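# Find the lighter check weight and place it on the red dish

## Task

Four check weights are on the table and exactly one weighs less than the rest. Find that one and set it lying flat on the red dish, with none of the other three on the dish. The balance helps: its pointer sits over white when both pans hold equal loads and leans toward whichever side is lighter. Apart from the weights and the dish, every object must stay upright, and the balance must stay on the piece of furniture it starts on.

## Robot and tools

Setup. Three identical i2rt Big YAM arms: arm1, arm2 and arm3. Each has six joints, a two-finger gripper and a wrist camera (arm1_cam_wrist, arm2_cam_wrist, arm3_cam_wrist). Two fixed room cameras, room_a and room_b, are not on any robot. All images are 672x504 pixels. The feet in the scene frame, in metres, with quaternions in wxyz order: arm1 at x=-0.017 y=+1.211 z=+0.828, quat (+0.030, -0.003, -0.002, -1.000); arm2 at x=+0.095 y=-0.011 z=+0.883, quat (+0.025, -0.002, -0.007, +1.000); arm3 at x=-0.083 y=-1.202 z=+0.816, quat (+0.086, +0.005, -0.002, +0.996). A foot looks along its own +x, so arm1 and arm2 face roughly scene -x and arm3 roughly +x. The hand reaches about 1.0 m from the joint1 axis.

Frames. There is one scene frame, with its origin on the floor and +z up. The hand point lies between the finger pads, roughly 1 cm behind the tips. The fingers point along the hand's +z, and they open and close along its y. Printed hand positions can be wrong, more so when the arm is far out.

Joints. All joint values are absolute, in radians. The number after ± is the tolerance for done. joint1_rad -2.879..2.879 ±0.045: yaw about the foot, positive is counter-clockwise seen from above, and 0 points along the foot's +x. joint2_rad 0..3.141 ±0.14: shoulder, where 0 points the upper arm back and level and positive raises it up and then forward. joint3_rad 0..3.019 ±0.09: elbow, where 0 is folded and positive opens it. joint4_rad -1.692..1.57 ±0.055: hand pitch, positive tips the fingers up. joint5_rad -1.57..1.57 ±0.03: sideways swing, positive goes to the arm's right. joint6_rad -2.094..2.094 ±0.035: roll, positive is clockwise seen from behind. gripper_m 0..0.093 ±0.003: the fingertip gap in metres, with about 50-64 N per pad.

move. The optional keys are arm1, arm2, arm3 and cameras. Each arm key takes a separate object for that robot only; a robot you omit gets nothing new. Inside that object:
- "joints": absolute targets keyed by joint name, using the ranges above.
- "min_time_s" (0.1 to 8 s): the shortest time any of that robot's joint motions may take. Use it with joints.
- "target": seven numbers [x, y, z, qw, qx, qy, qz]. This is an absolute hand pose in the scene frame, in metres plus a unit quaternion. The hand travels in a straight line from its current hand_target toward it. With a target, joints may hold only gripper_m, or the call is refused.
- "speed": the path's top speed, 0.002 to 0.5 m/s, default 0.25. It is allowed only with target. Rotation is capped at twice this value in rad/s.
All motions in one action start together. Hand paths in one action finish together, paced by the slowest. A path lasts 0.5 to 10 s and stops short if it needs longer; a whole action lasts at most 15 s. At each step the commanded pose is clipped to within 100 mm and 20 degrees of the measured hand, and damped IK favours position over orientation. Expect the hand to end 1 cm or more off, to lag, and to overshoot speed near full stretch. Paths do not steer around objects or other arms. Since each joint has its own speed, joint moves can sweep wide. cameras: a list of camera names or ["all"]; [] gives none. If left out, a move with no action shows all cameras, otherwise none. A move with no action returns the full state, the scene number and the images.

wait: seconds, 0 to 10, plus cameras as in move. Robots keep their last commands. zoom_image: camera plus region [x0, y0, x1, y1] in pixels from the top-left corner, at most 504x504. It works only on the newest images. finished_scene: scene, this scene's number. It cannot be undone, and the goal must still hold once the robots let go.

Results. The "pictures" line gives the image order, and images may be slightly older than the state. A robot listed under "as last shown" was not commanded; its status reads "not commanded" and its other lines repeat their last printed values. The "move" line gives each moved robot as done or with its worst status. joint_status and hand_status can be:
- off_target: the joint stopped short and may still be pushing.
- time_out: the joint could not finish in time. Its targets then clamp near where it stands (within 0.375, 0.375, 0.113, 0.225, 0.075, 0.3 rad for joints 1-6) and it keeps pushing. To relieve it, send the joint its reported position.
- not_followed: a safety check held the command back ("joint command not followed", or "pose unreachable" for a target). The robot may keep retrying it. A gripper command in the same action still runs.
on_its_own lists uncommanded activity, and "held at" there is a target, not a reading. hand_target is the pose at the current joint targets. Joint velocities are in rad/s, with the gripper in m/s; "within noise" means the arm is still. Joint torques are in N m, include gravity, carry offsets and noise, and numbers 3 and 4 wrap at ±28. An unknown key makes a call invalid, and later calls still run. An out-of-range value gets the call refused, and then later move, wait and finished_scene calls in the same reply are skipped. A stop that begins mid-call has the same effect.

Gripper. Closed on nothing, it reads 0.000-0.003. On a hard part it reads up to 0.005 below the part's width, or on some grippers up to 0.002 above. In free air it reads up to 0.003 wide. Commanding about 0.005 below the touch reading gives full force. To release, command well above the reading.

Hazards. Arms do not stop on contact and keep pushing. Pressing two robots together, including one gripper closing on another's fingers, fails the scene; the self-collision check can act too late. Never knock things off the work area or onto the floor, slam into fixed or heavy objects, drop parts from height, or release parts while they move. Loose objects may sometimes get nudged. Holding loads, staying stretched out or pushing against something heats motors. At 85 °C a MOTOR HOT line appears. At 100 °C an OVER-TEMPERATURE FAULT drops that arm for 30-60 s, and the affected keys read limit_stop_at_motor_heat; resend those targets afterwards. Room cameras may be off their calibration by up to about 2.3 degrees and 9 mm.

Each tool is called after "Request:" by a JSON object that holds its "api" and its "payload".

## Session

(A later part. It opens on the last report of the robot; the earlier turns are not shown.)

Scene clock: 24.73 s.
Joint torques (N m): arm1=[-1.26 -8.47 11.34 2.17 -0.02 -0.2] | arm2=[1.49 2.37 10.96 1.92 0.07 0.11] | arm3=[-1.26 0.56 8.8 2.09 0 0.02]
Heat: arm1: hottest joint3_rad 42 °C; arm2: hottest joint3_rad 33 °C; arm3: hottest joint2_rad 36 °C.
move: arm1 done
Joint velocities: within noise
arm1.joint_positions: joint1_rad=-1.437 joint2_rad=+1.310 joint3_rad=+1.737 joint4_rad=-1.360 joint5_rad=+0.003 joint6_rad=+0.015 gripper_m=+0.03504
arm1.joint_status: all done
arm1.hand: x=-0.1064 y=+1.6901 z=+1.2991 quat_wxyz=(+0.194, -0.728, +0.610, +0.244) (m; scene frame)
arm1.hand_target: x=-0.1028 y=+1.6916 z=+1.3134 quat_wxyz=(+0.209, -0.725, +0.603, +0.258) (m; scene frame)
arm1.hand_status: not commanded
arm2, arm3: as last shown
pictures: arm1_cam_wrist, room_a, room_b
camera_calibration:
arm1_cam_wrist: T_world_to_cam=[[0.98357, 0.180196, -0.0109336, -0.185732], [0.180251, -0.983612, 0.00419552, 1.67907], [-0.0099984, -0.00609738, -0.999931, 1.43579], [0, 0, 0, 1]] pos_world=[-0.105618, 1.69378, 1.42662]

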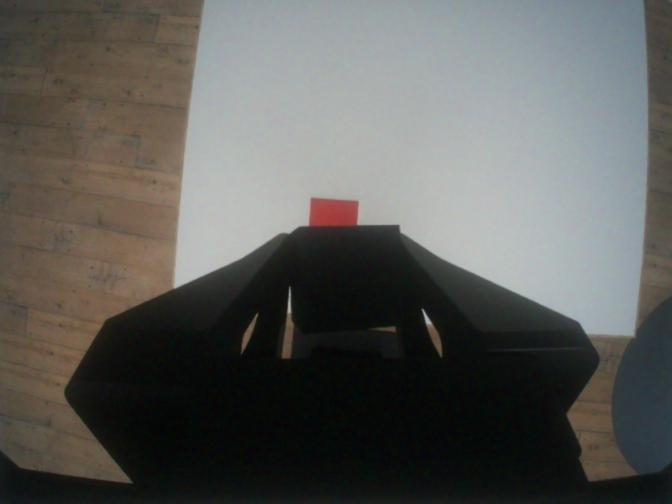

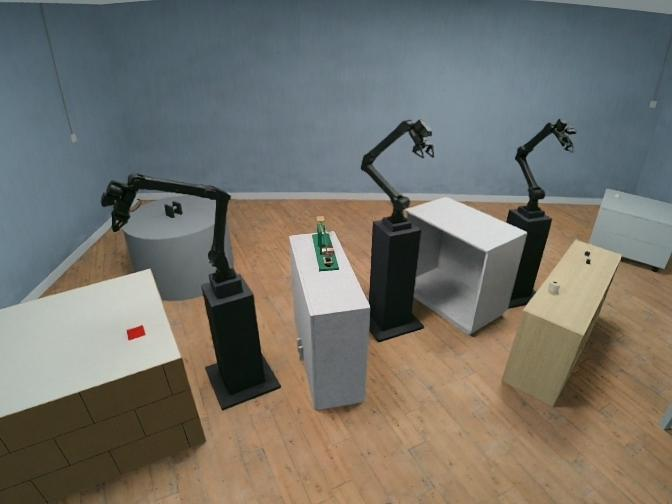

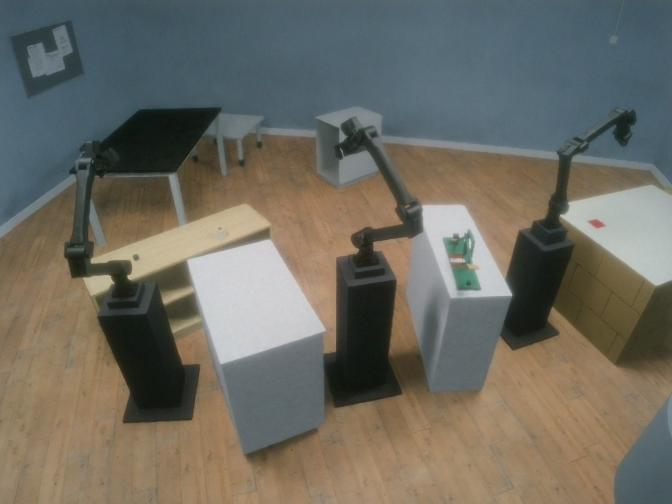

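Request:
{"api": "move", "payload": {"arm1": {"target":[-0.13,1.68,0.88,0.2247,-0.723,0.594,0.274],"speed":0.3}, "cameras": ["arm1_cam_wrist","room_a","room_b"]}}

Request:
{"api": "zoom_image", "payload": {"camera": "room_a", "region": [80, 240, 220, 380]}}

Request:
{"api": "zoom_image", "payload": {"camera": "room_b", "region": [540, 150, 670, 280]}}

Scene clock: 27.93 s.
Joint torques (N m): arm1=[0.73 -7.65 9.43 2.24 0.15 0.05] | arm2=[1.61 2.08 10.95 1.91 0.09 0.1] | arm3=[-1.14 0.5 8.79 2.09 0 0.01]
Heat: arm1: hottest joint3_rad 42 °C; arm2: hottest joint3_rad 34 °C; arm3: hottest joint2_rad 36 °C.
move: arm1 off_target
Joint velocities: within noise
arm1.joint_positions: joint1_rad=-1.391 joint2_rad=+1.467 joint3_rad=+0.649 joint4_rad=-0.061 joint5_rad=+0.041 joint6_rad=+0.025 gripper_m=+0.03504
arm1.joint_status: not commanded
arm1.hand: x=-0.1208 y=+1.6691 z=+0.8711 quat_wxyz=(+0.217, -0.728, +0.597, +0.258) (m; scene frame)
arm1.hand_target: x=-0.1299 y=+1.6795 z=+0.8803 quat_wxyz=(+0.224, -0.723, +0.594, +0.274) (m; scene frame)
arm1.hand_status: off_target (0.017 m and 2.1 deg from the pose sent, 0.420 m and 5.3 deg at the start)
arm2, arm3: as last shown
pictures: arm1_cam_wrist, room_a, room_b
camera_calibration:
arm1_cam_wrist: T_world_to_cam=[[0.981057, 0.193383, 0.0114245, -0.214328], [0.193715, -0.979737, -0.0508891, 1.70606], [0.00135194, 0.0521382, -0.998639, 0.910535], [0, 0, 0, 1]] pos_world=[-0.121451, 1.66546, 0.998564]

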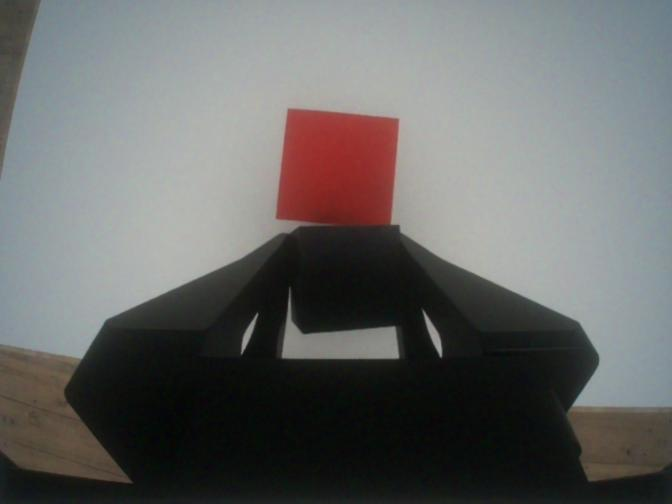

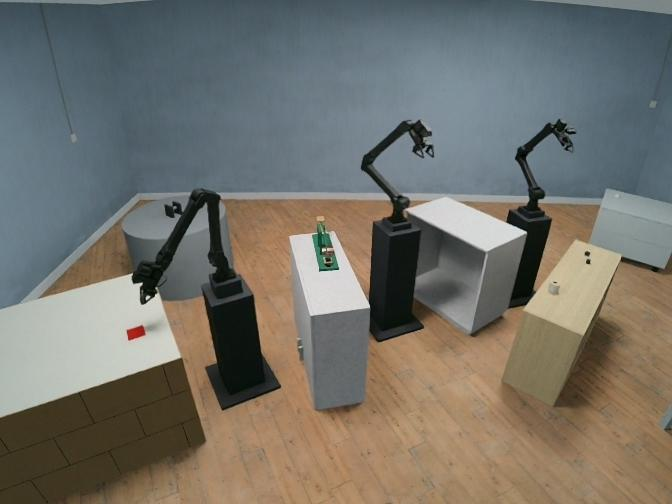

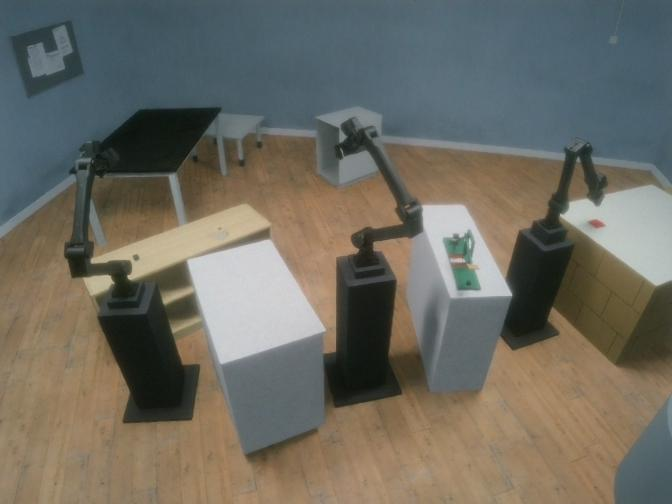

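Scaled by 3.600 from the camera's 672x504 image, which has a finer 960x720 frame.

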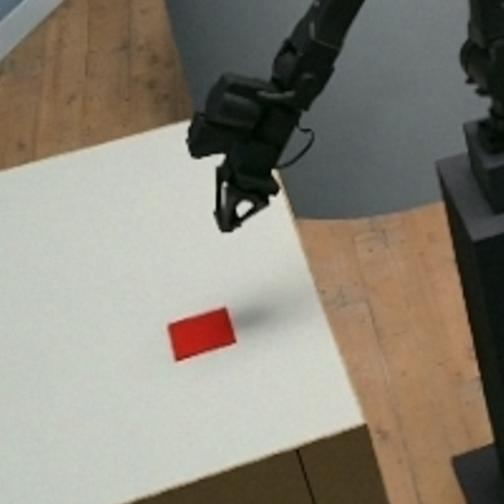

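Scaled by 3.877 from the camera's 672x504 image, which has a finer 960x720 frame.

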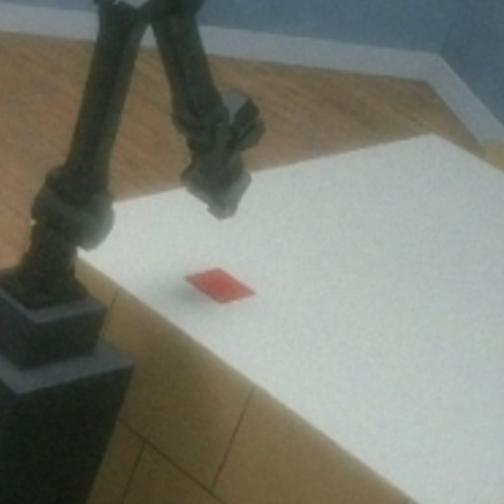

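Request:
{"api": "move", "payload": {"arm1": {"target":[-0.147,1.76,0.78,0.2247,-0.723,0.594,0.274],"speed":0.2}, "cameras": ["arm1_cam_wrist","room_a","room_b"]}}

Request:
{"api": "zoom_image", "payload": {"camera": "room_a", "region": [100, 270, 190, 360]}}

Request:
{"api": "zoom_image", "payload": {"camera": "room_b", "region": [550, 170, 650, 270]}}

Scene clock: 30.00 s.
Joint torques (N m): arm1=[0.09 -10.17 9.29 2.28 -0.02 -0.05] | arm2=[1.61 2.2 10.92 1.92 0.09 0.11] | arm3=[-1.08 0.32 8.8 2.09 -0.01 0.02]
Heat: arm1: hottest joint3_rad 42 °C; arm2: hottest joint3_rad 34 °C; arm3: hottest joint2_rad 36 °C.
move: arm1 off_target
Joint velocities: within noise
arm1.joint_positions: joint1_rad=-1.391 joint2_rad=+1.880 joint3_rad=+0.808 joint4_rad=+0.175 joint5_rad=+0.040 joint6_rad=+0.025 gripper_m=+0.03504
arm1.joint_status: not commanded
arm1.hand: x=-0.1383 y=+1.7366 z=+0.7680 quat_wxyz=(+0.212, -0.730, +0.598, +0.252) (m; scene frame)
arm1.hand_target: x=-0.1467 y=+1.7588 z=+0.7808 quat_wxyz=(+0.224, -0.723, +0.594, +0.274) (m; scene frame)
arm1.hand_status: off_target (0.028 m and 3.1 deg from the pose sent, 0.131 m and 2.1 deg at the start)
arm2, arm3: as last shown
pictures: arm1_cam_wrist, room_a, room_b
camera_calibration:
arm1_cam_wrist: T_world_to_cam=[[0.980855, 0.194409, 0.0113526, -0.210695], [0.194686, -0.980284, -0.0337745, 1.75828], [0.0045627, 0.035338, -0.999365, 0.834303], [0, 0, 0, 1]] pos_world=[-0.139458, 1.73509, 0.89555]

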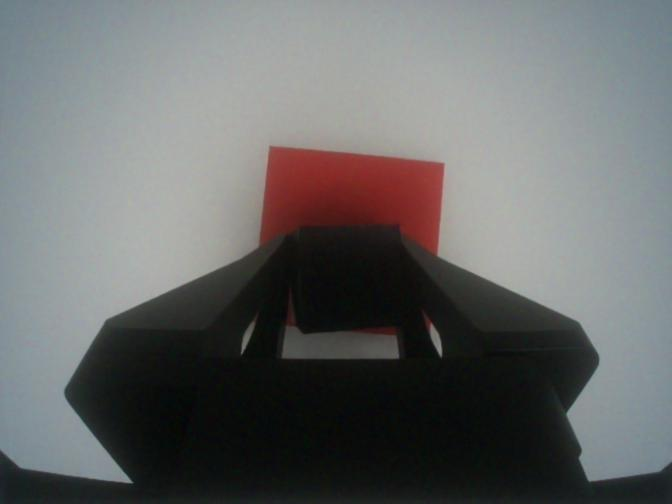

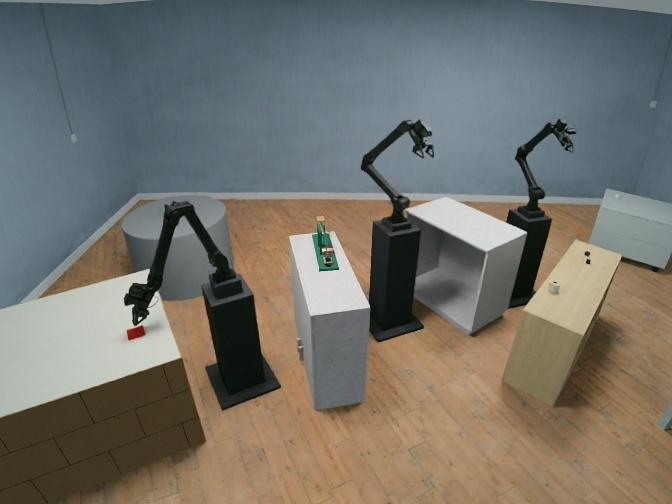

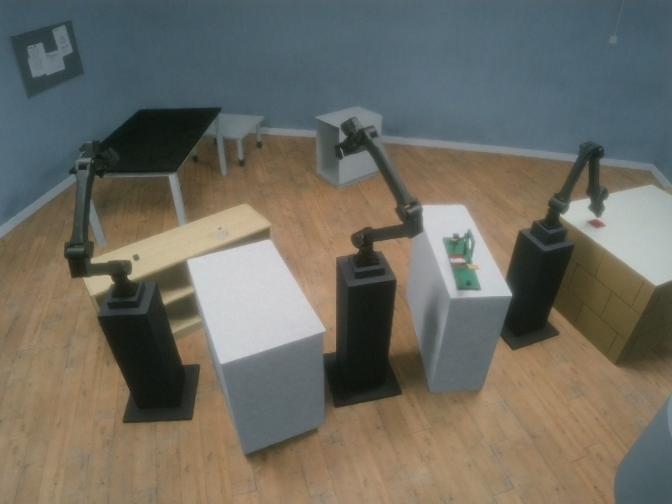

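Scaled by 5.600 from the camera's 672x504 image, which has a finer 960x720 frame.

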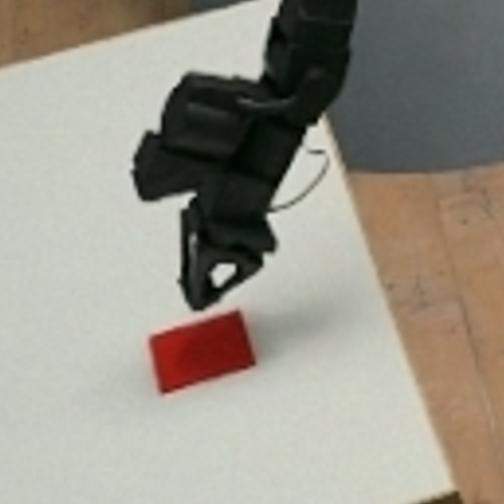

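Scaled by 5.040 from the camera's 672x504 image, which has a finer 960x720 frame.

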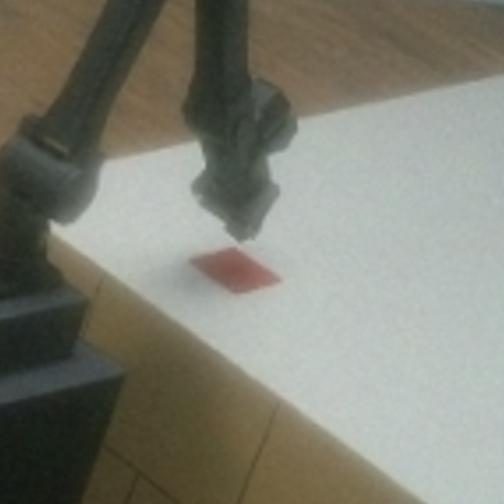

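Request:
{"api": "move", "payload": {"arm1": {"target":[-0.144,1.768,0.762,0.2247,-0.723,0.594,0.274],"speed":0.08}}}

Request:
{"api": "move", "payload": {"arm1": {"target":[-0.144,1.768,0.75,0.2247,-0.723,0.594,0.274],"speed":0.05}, "cameras": ["arm1_cam_wrist","room_a","room_b"]}}

Request:
{"api": "zoom_image", "payload": {"camera": "room_a", "region": [100, 270, 190, 360]}}

Request:
{"api": "zoom_image", "payload": {"camera": "room_b", "region": [560, 180, 640, 260]}}

Scene clock: 31.57 s.
Joint torques (N m): arm1=[-0.38 -10.87 8.66 2.18 -0.03 -0.09] | arm2=[1.49 2.2 10.99 1.94 0.08 0.11] | arm3=[-1.08 0.44 8.8 2.07 -0.01 0.01]
Heat: arm1: hottest joint3_rad 42 °C; arm2: hottest joint3_rad 34 °C; arm3: hottest joint2_rad 36 °C.
move: arm1 off_target
Joint velocities: within noise
arm1.joint_positions: joint1_rad=-1.391 joint2_rad=+1.939 joint3_rad=+0.831 joint4_rad=+0.211 joint5_rad=+0.033 joint6_rad=+0.025 gripper_m=+0.03504
arm1.joint_status: not commanded
arm1.hand: x=-0.1415 y=+1.7438 z=+0.7505 quat_wxyz=(+0.210, -0.731, +0.597, +0.254) (m; scene frame)
arm1.hand_target: x=-0.1436 y=+1.7670 z=+0.7629 quat_wxyz=(+0.225, -0.723, +0.594, +0.274) (m; scene frame)
arm1.hand_status: off_target (0.027 m and 3.0 deg from the pose sent, 0.032 m and 3.0 deg at the start)
arm2, arm3: as last shown
pictures: none

Scene clock: 32.57 s.
Joint torques (N m): arm1=[-0.79 -10.23 8.35 2.35 -0.04 -0.11] | arm2=[1.67 2.14 10.97 1.95 0.07 0.09] | arm3=[-1.14 0.5 8.79 2.09 -0.01 0.01]
Heat: arm1: hottest joint3_rad 42 °C; arm2: hottest joint3_rad 34 °C; arm3: hottest joint2_rad 36 °C.
move: arm1 off_target
Joint velocities: within noise
arm1.joint_positions: joint1_rad=-1.391 joint2_rad=+1.971 joint3_rad=+0.834 joint4_rad=+0.242 joint5_rad=+0.033 joint6_rad=+0.025 gripper_m=+0.03504
arm1.joint_status: not commanded
arm1.hand: x=-0.1417 y=+1.7444 z=+0.7393 quat_wxyz=(+0.210, -0.731, +0.597, +0.255) (m; scene frame)
arm1.hand_target: x=-0.1436 y=+1.7671 z=+0.7509 quat_wxyz=(+0.225, -0.723, +0.594, +0.274) (m; scene frame)
arm1.hand_status: off_target (0.026 m and 2.9 deg from the pose sent, 0.024 m and 3.0 deg at the start)
arm2, arm3: as last shown
pictures: arm1_cam_wrist, room_a, room_b
camera_calibration:
arm1_cam_wrist: T_world_to_cam=[[0.98007, 0.198564, 0.0058585, -0.211817], [0.198646, -0.979431, -0.0354138, 1.76588], [-0.0012939, 0.0358717, -0.999356, 0.803693], [0, 0, 0, 1]] pos_world=[-0.142151, 1.74279, 0.866952]

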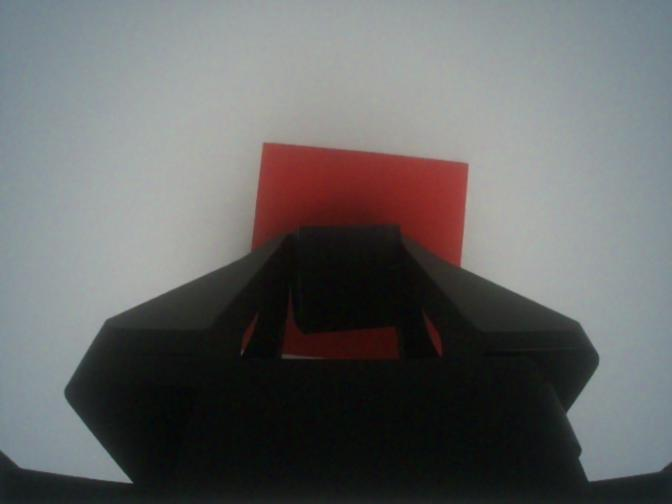

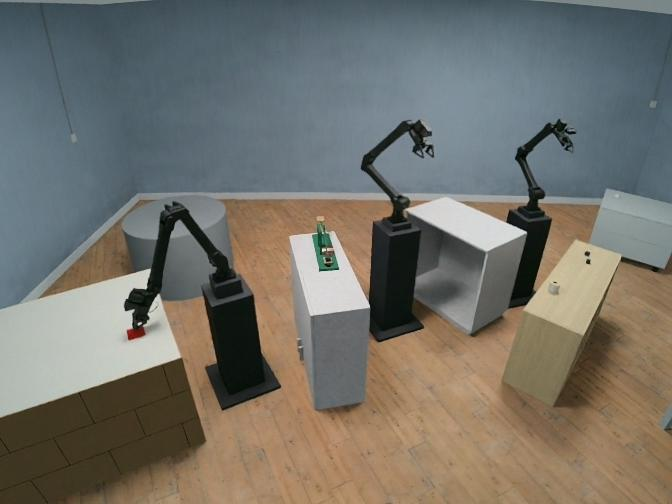

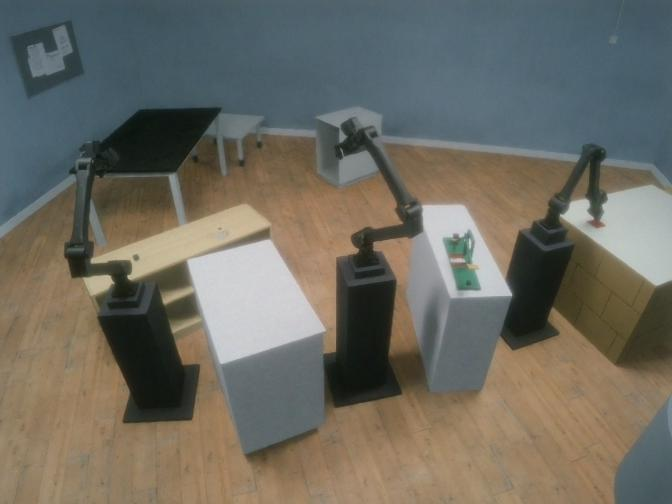

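Scaled by 5.600 from the camera's 672x504 image, which has a finer 960x720 frame.

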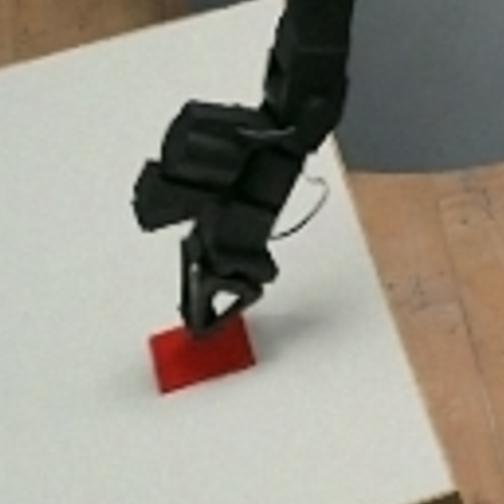

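Scaled by 6.300 from the camera's 672x504 image, which has a finer 960x720 frame.

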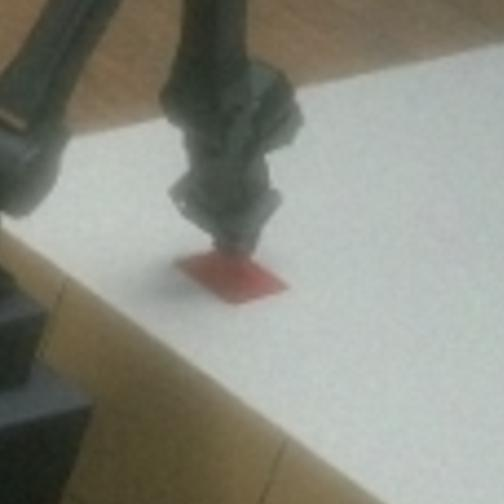

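Request:
{"api": "move", "payload": {"arm1": {"target":[-0.136,1.766,0.742,0.2247,-0.723,0.594,0.274],"speed":0.04}}}

Request:
{"api": "move", "payload": {"arm1": {"target":[-0.136,1.766,0.735,0.2247,-0.723,0.594,0.274],"speed":0.03}}}

Request:
{"api": "move", "payload": {"arm1": {"target":[-0.136,1.766,0.728,0.2247,-0.723,0.594,0.274],"speed":0.03}, "cameras": ["arm1_cam_wrist","room_a","room_b"]}}

Request:
{"api": "zoom_image", "payload": {"camera": "room_a", "region": [100, 270, 190, 360]}}

Request:
{"api": "zoom_image", "payload": {"camera": "room_b", "region": [560, 180, 640, 260]}}

Scene clock: 33.93 s.
Joint torques (N m): arm1=[-1.32 -11.11 7.61 2.54 0 -0.24] | arm2=[1.49 2.08 10.96 1.99 0.08 0.11] | arm3=[-1.2 0.44 8.8 2.1 0 0.01]
Heat: arm1: hottest joint3_rad 42 °C; arm2: hottest joint3_rad 35 °C; arm3: hottest joint2_rad 36 °C.
move: arm1 off_target
Joint velocities: within noise
arm1.joint_positions: joint1_rad=-1.401 joint2_rad=+1.988 joint3_rad=+0.835 joint4_rad=+0.268 joint5_rad=+0.023 joint6_rad=+0.024 gripper_m=+0.03504
arm1.joint_status: not commanded
arm1.hand: x=-0.1386 y=+1.7467 z=+0.7344 quat_wxyz=(+0.210, -0.728, +0.598, +0.260) (m; scene frame)
arm1.hand_target: x=-0.1358 y=+1.7653 z=+0.7425 quat_wxyz=(+0.225, -0.723, +0.594, +0.274) (m; scene frame)
arm1.hand_status: off_target (0.021 m and 2.4 deg from the pose sent, 0.023 m and 2.9 deg at the start)
arm2, arm3: as last shown
pictures: none

Scene clock: 34.90 s.
Joint torques (N m): arm1=[-1.9 -10.58 7.49 2.28 0 -0.24] | arm2=[1.44 2.08 10.99 1.89 0.07 0.11] | arm3=[-1.2 0.62 8.79 2.09 -0.01 0.01]
Heat: arm1: hottest joint3_rad 42 °C; arm2: hottest joint3_rad 35 °C; arm3: hottest joint2_rad 36 °C.
move: arm1 off_target
Joint velocities: within noise
arm1.joint_positions: joint1_rad=-1.401 joint2_rad=+2.007 joint3_rad=+0.835 joint4_rad=+0.285 joint5_rad=+0.023 joint6_rad=+0.024 gripper_m=+0.03504
arm1.joint_status: not commanded
arm1.hand: x=-0.1384 y=+1.7457 z=+0.7271 quat_wxyz=(+0.210, -0.729, +0.598, +0.260) (m; scene frame)
arm1.hand_target: x=-0.1357 y=+1.7653 z=+0.7356 quat_wxyz=(+0.225, -0.723, +0.594, +0.274) (m; scene frame)
arm1.hand_status: off_target (0.022 m and 2.5 deg from the pose sent, 0.019 m and 2.4 deg at the start)
arm2.joint_positions: joint1_rad=+0.482 joint2_rad=+0.585 joint3_rad=+1.357 joint4_rad=-1.462 joint5_rad=+0.226 joint6_rad=+0.023 gripper_m=+0.09396
arm2.joint_status: not commanded
arm2.hand: x=-0.1095 y=-0.0683 z=+1.3892 quat_wxyz=(-0.010, +0.891, +0.138, -0.433) (m; scene frame)
arm2.hand_target: x=-0.1075 y=-0.0675 z=+1.4001 quat_wxyz=(-0.007, +0.885, +0.136, -0.444) (m; scene frame)
arm2.hand_status: not commanded
arm3.joint_positions: joint1_rad=-0.065 joint2_rad=+0.649 joint3_rad=+1.390 joint4_rad=-1.161 joint5_rad=-0.034 joint6_rad=-0.702 gripper_m=+0.09396
arm3.joint_status: not commanded
arm3.hand: x=-0.3410 y=-1.1470 z=+1.3892 quat_wxyz=(-0.236, +0.811, +0.203, -0.495) (m; scene frame)
arm3.hand_target: x=-0.3379 y=-1.1478 z=+1.4005 quat_wxyz=(-0.241, +0.805, +0.201, -0.504) (m; scene frame)
arm3.hand_status: not commanded
pictures: none

Scene clock: 35.87 s.
Joint torques (N m): arm1=[-1.79 -11.05 7.54 2.29 0.01 -0.19] | arm2=[1.38 2.2 10.92 1.98 0.09 0.11] | arm3=[-1.03 0.44 8.81 2.07 -0.01 0.01]
Heat: arm1: hottest joint3_rad 42 °C; arm2: hottest joint3_rad 35 °C; arm3: hottest joint2_rad 36 °C.
move: arm1 off_target
Joint velocities: within noise
arm1.joint_positions: joint1_rad=-1.401 joint2_rad=+2.026 joint3_rad=+0.835 joint4_rad=+0.302 joint5_rad=+0.023 joint6_rad=+0.024 gripper_m=+0.03504
arm1.joint_status: not commanded
arm1.hand: x=-0.1382 y=+1.7445 z=+0.7197 quat_wxyz=(+0.209, -0.729, +0.598, +0.259) (m; scene frame)
arm1.hand_target: x=-0.1357 y=+1.7652 z=+0.7286 quat_wxyz=(+0.225, -0.723, +0.594, +0.274) (m; scene frame)
arm1.hand_status: off_target (0.023 m and 2.6 deg from the pose sent, 0.020 m and 2.5 deg at the start)
arm2, arm3: as last shown
pictures: arm1_cam_wrist, room_a, room_b
camera_calibration:
arm1_cam_wrist: T_world_to_cam=[[0.980446, 0.196784, -0.00150889, -0.206751], [0.196559, -0.97964, -0.0408534, 1.76856], [-0.00951746, 0.039758, -0.999164, 0.776066], [0, 0, 0, 1]] pos_world=[-0.137533, 1.74238, 0.847357]

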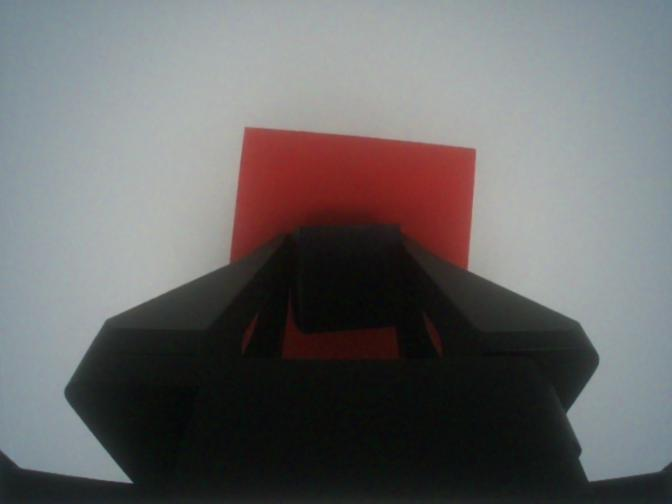

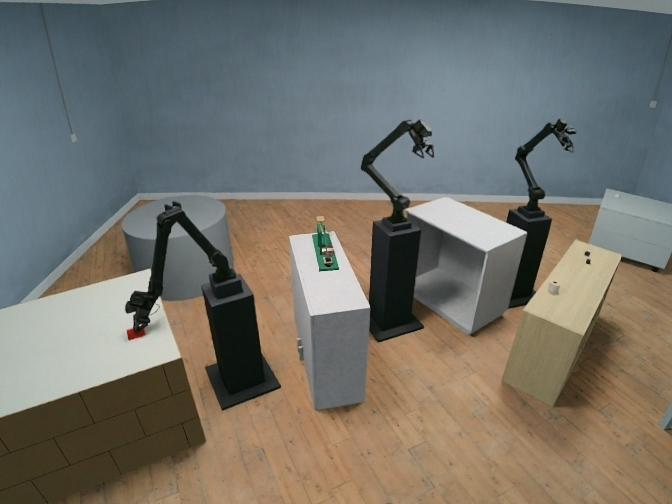

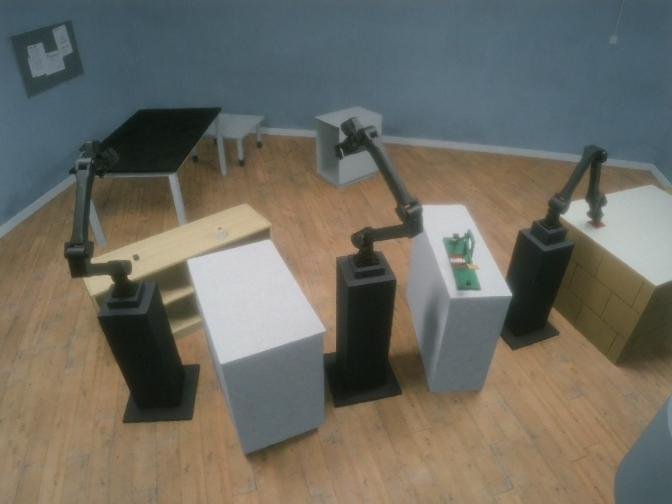

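Scaled by 5.600 from the camera's 672x504 image, which has a finer 960x720 frame.

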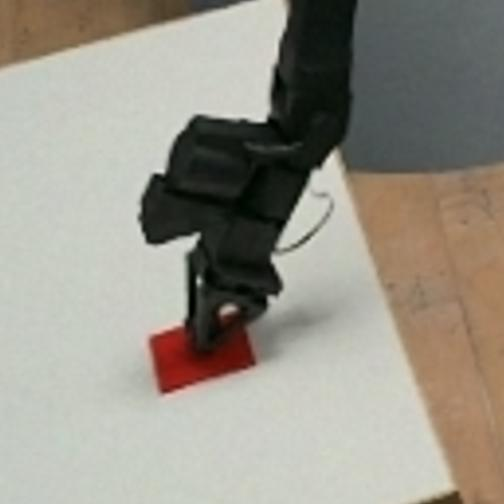

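Scaled by 6.300 from the camera's 672x504 image, which has a finer 960x720 frame.

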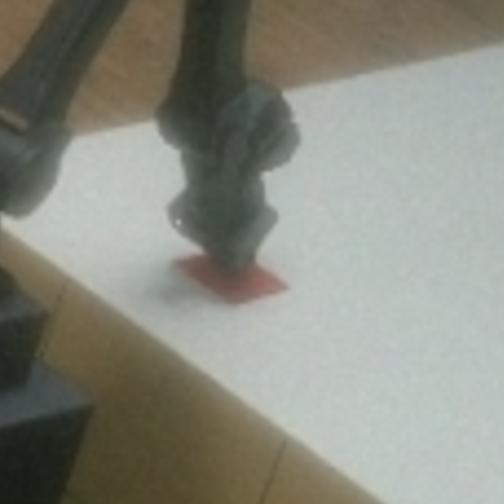

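Request:
{"api": "move", "payload": {"arm1": {"target":[-0.136,1.766,0.722,0.2247,-0.723,0.594,0.274],"speed":0.03}}}

Request:
{"api": "move", "payload": {"arm1": {"target":[-0.136,1.766,0.716,0.2247,-0.723,0.594,0.274],"speed":0.03}, "cameras": ["arm1_cam_wrist","room_a","room_b"]}}

Request:
{"api": "zoom_image", "payload": {"camera": "room_a", "region": [115, 300, 165, 350]}}

Request:
{"api": "zoom_image", "payload": {"camera": "room_b", "region": [570, 190, 630, 250]}}

Scene clock: 40.57 s.
Joint torques (N m): arm1=[-0.91 -10.64 7.64 2.3 0.01 -0.22] | arm2=[1.44 2.26 10.92 1.96 0.08 0.1] | arm3=[-1.08 0.5 8.79 2.06 -0.01 0.01]
Heat: arm1: hottest joint3_rad 42 °C; arm2: hottest joint3_rad 35 °C; arm3: hottest joint2_rad 36 °C.
move: arm1 off_target
Joint velocities: within noise
arm1.joint_positions: joint1_rad=-1.401 joint2_rad=+2.037 joint3_rad=+0.835 joint4_rad=+0.318 joint5_rad=+0.022 joint6_rad=+0.024 gripper_m=+0.03504
arm1.joint_status: not commanded
arm1.hand: x=-0.1384 y=+1.7448 z=+0.7165 quat_wxyz=(+0.210, -0.728, +0.598, +0.261) (m; scene frame)
arm1.hand_target: x=-0.1357 y=+1.7651 z=+0.7226 quat_wxyz=(+0.225, -0.723, +0.594, +0.274) (m; scene frame)
arm1.hand_status: off_target (0.022 m and 2.4 deg from the pose sent, 0.022 m and 2.6 deg at the start)
arm2, arm3: as last shown
pictures: none

Scene clock: 41.53 s.
Joint torques (N m): arm1=[-1.2 -10.05 7.76 2.22 -0.01 -0.21] | arm2=[1.2 2.08 11.02 1.94 0.09 0.11] | arm3=[-1.2 0.5 8.8 2.06 -0.01 0.02]
Heat: arm1: hottest joint3_rad 42 °C; arm2: hottest joint3_rad 35 °C; arm3: hottest joint2_rad 36 °C.
move: arm1 off_target
Joint velocities: within noise
arm1.joint_positions: joint1_rad=-1.401 joint2_rad=+2.043 joint3_rad=+0.835 joint4_rad=+0.334 joint5_rad=+0.022 joint6_rad=+0.024 gripper_m=+0.03501
arm1.joint_status: not commanded
arm1.hand: x=-0.1388 y=+1.7466 z=+0.7161 quat_wxyz=(+0.214, -0.727, +0.597, +0.265) (m; scene frame)
arm1.hand_target: x=-0.1357 y=+1.7652 z=+0.7166 quat_wxyz=(+0.225, -0.723, +0.594, +0.274) (m; scene frame)
arm1.hand_status: off_target (0.020 m and 1.7 deg from the pose sent, 0.021 m and 2.4 deg at the start)
arm2, arm3: as last shown
pictures: arm1_cam_wrist, room_a, room_b
camera_calibration:
arm1_cam_wrist: T_world_to_cam=[[0.980414, 0.196935, -0.00225613, -0.206336], [0.196497, -0.97888, -0.0564204, 1.78039], [-0.0133196, 0.054872, -0.998405, 0.744873], [0, 0, 0, 1]] pos_world=[-0.137626, 1.74255, 0.84367]

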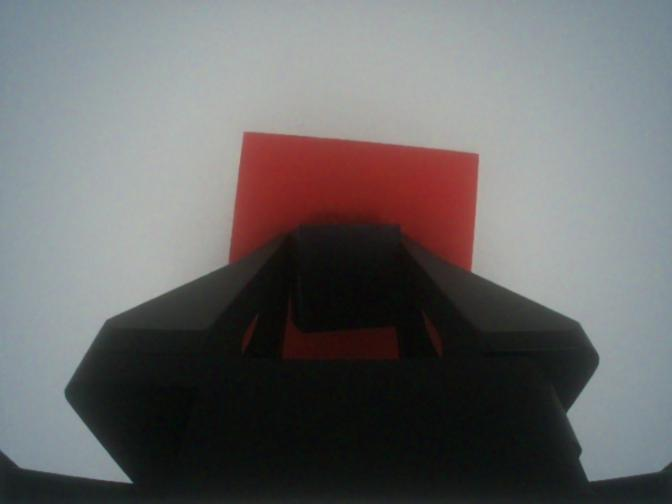

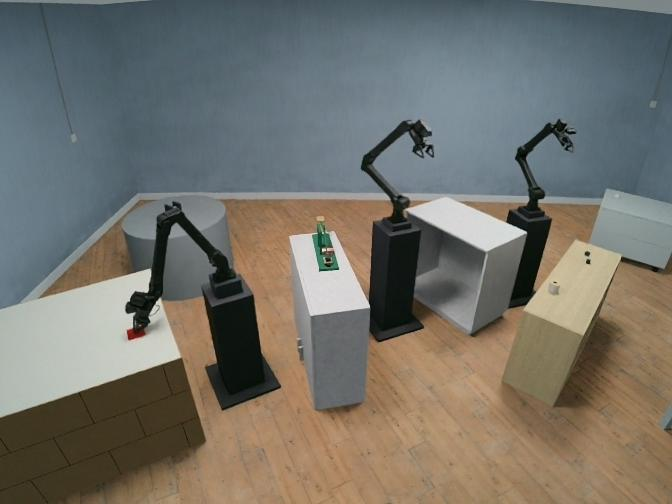

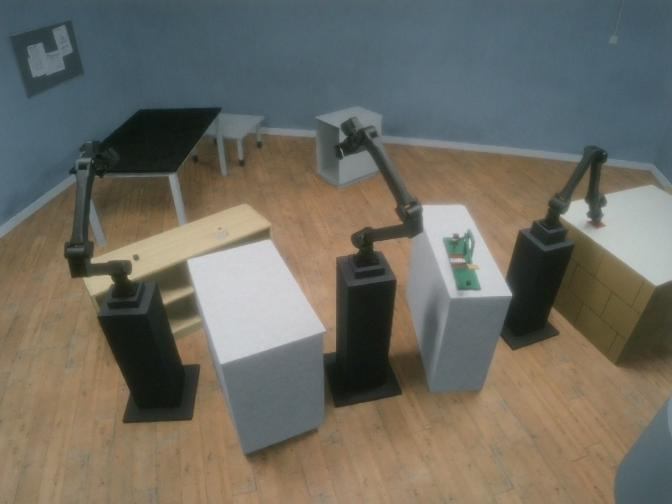

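Scaled by 10.080 from the camera's 672x504 image, which has a finer 960x720 frame.

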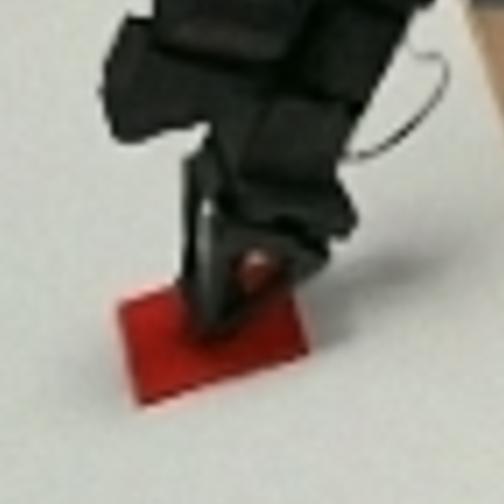

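Scaled by 8.400 from the camera's 672x504 image, which has a finer 960x720 frame.

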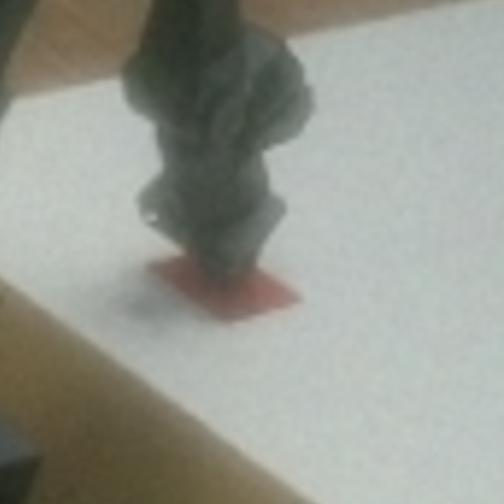

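Request:
{"api": "move", "payload": {"arm1": {"joints":{"gripper_m":0.05}}}}

Request:
{"api": "move", "payload": {"arm1": {"target":[-0.13,1.73,0.84,0.2247,-0.723,0.594,0.274],"speed":0.12,"joints":{"gripper_m":0.07}}, "cameras": ["arm1_cam_wrist","room_a","room_b"]}}

Request:
{"api": "zoom_image", "payload": {"camera": "room_a", "region": [115, 300, 165, 350]}}

Request:
{"api": "zoom_image", "payload": {"camera": "room_a", "region": [280, 200, 370, 290]}}

Scene clock: 42.47 s.
Joint torques (N m): arm1=[-1.08 -10.75 6.94 2.04 -0.02 -0.18] | arm2=[1.38 2.2 10.96 1.94 0.08 0.11] | arm3=[-1.2 0.5 8.77 2.07 -0.01 0.01]
Heat: arm1: hottest joint3_rad 42 °C; arm2: hottest joint3_rad 36 °C; arm3: hottest joint2_rad 36 °C.
move: arm1 done
Joint velocities: within noise
arm1.joint_positions: joint1_rad=-1.401 joint2_rad=+2.054 joint3_rad=+0.844 joint4_rad=+0.335 joint5_rad=+0.022 joint6_rad=+0.024 gripper_m=+0.04989
arm1.joint_status: all done
arm1.hand: x=-0.1393 y=+1.7489 z=+0.7127 quat_wxyz=(+0.213, -0.727, +0.597, +0.264) (m; scene frame)
arm1.hand_target: x=-0.1357 y=+1.7651 z=+0.7166 quat_wxyz=(+0.225, -0.723, +0.594, +0.274) (m; scene frame)
arm1.hand_status: not commanded
arm2, arm3: as last shown
pictures: none

Scene clock: 44.30 s.
Joint torques (N m): arm1=[-0.97 -11.11 7.35 1.17 0.11 -0.16] | arm2=[1.55 2.2 10.93 1.92 0.08 0.11] | arm3=[-1.14 0.38 8.8 2.06 -0.01 0.01]
Heat: arm1: hottest joint3_rad 42 °C; arm2: hottest joint3_rad 36 °C; arm3: hottest joint3_rad 37 °C.
move: arm1 off_target
Joint velocities: within noise
arm1.joint_positions: joint1_rad=-1.401 joint2_rad=+1.700 joint3_rad=+0.769 joint4_rad=+0.070 joint5_rad=+0.022 joint6_rad=+0.024 gripper_m=+0.06990
arm1.joint_status: all done
arm1.hand: x=-0.1331 y=+1.7260 z=+0.8290 quat_wxyz=(+0.217, -0.725, +0.595, +0.269) (m; scene frame)
arm1.hand_target: x=-0.1301 y=+1.7300 z=+0.8398 quat_wxyz=(+0.225, -0.723, +0.594, +0.274) (m; scene frame)
arm1.hand_status: off_target (0.012 m and 1.1 deg from the pose sent, 0.129 m and 1.8 deg at the start)
arm2, arm3: as last shown
pictures: arm1_cam_wrist, room_a, room_b
camera_calibration:
arm1_cam_wrist: T_world_to_cam=[[0.980424, 0.196879, -0.00266558, -0.207124], [0.196236, -0.978151, -0.0686472, 1.77433], [-0.0161226, 0.0667803, -0.997637, 0.837207], [0, 0, 0, 1]] pos_world=[-0.13162, 1.72043, 0.956479]

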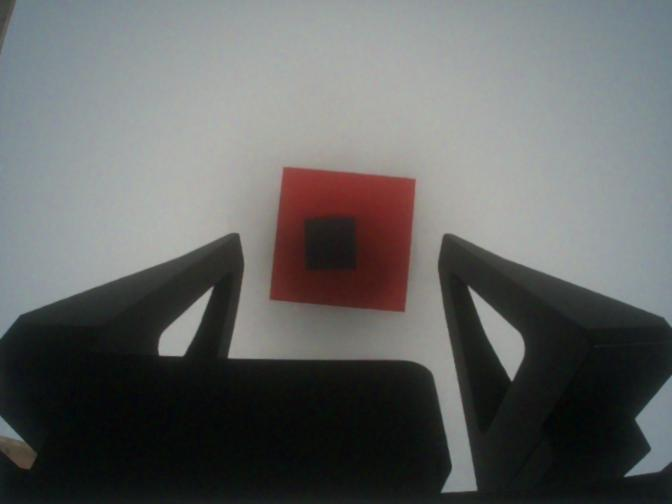

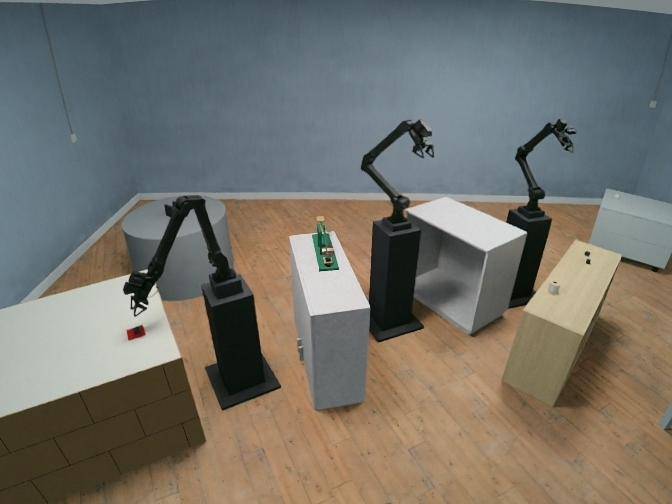

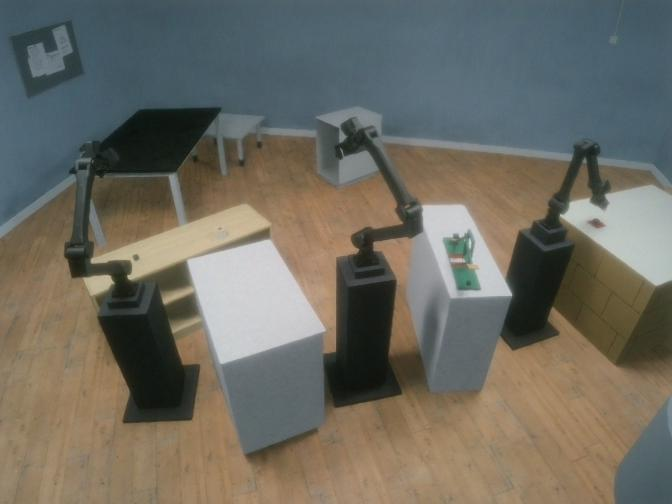

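Scaled by 10.080 from the camera's 672x504 image, which has a finer 960x720 frame.

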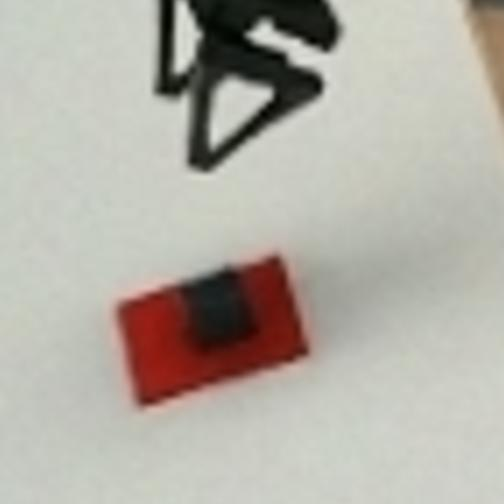

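Scaled by 5.600 from the camera's 672x504 image, which has a finer 960x720 frame.

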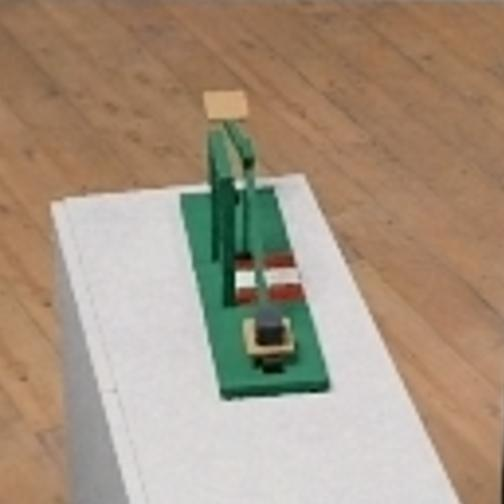

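Done cleanly.

Request:
{"api": "finished_scene", "payload": {"scene": 1}}

The scene is finished: the task was done.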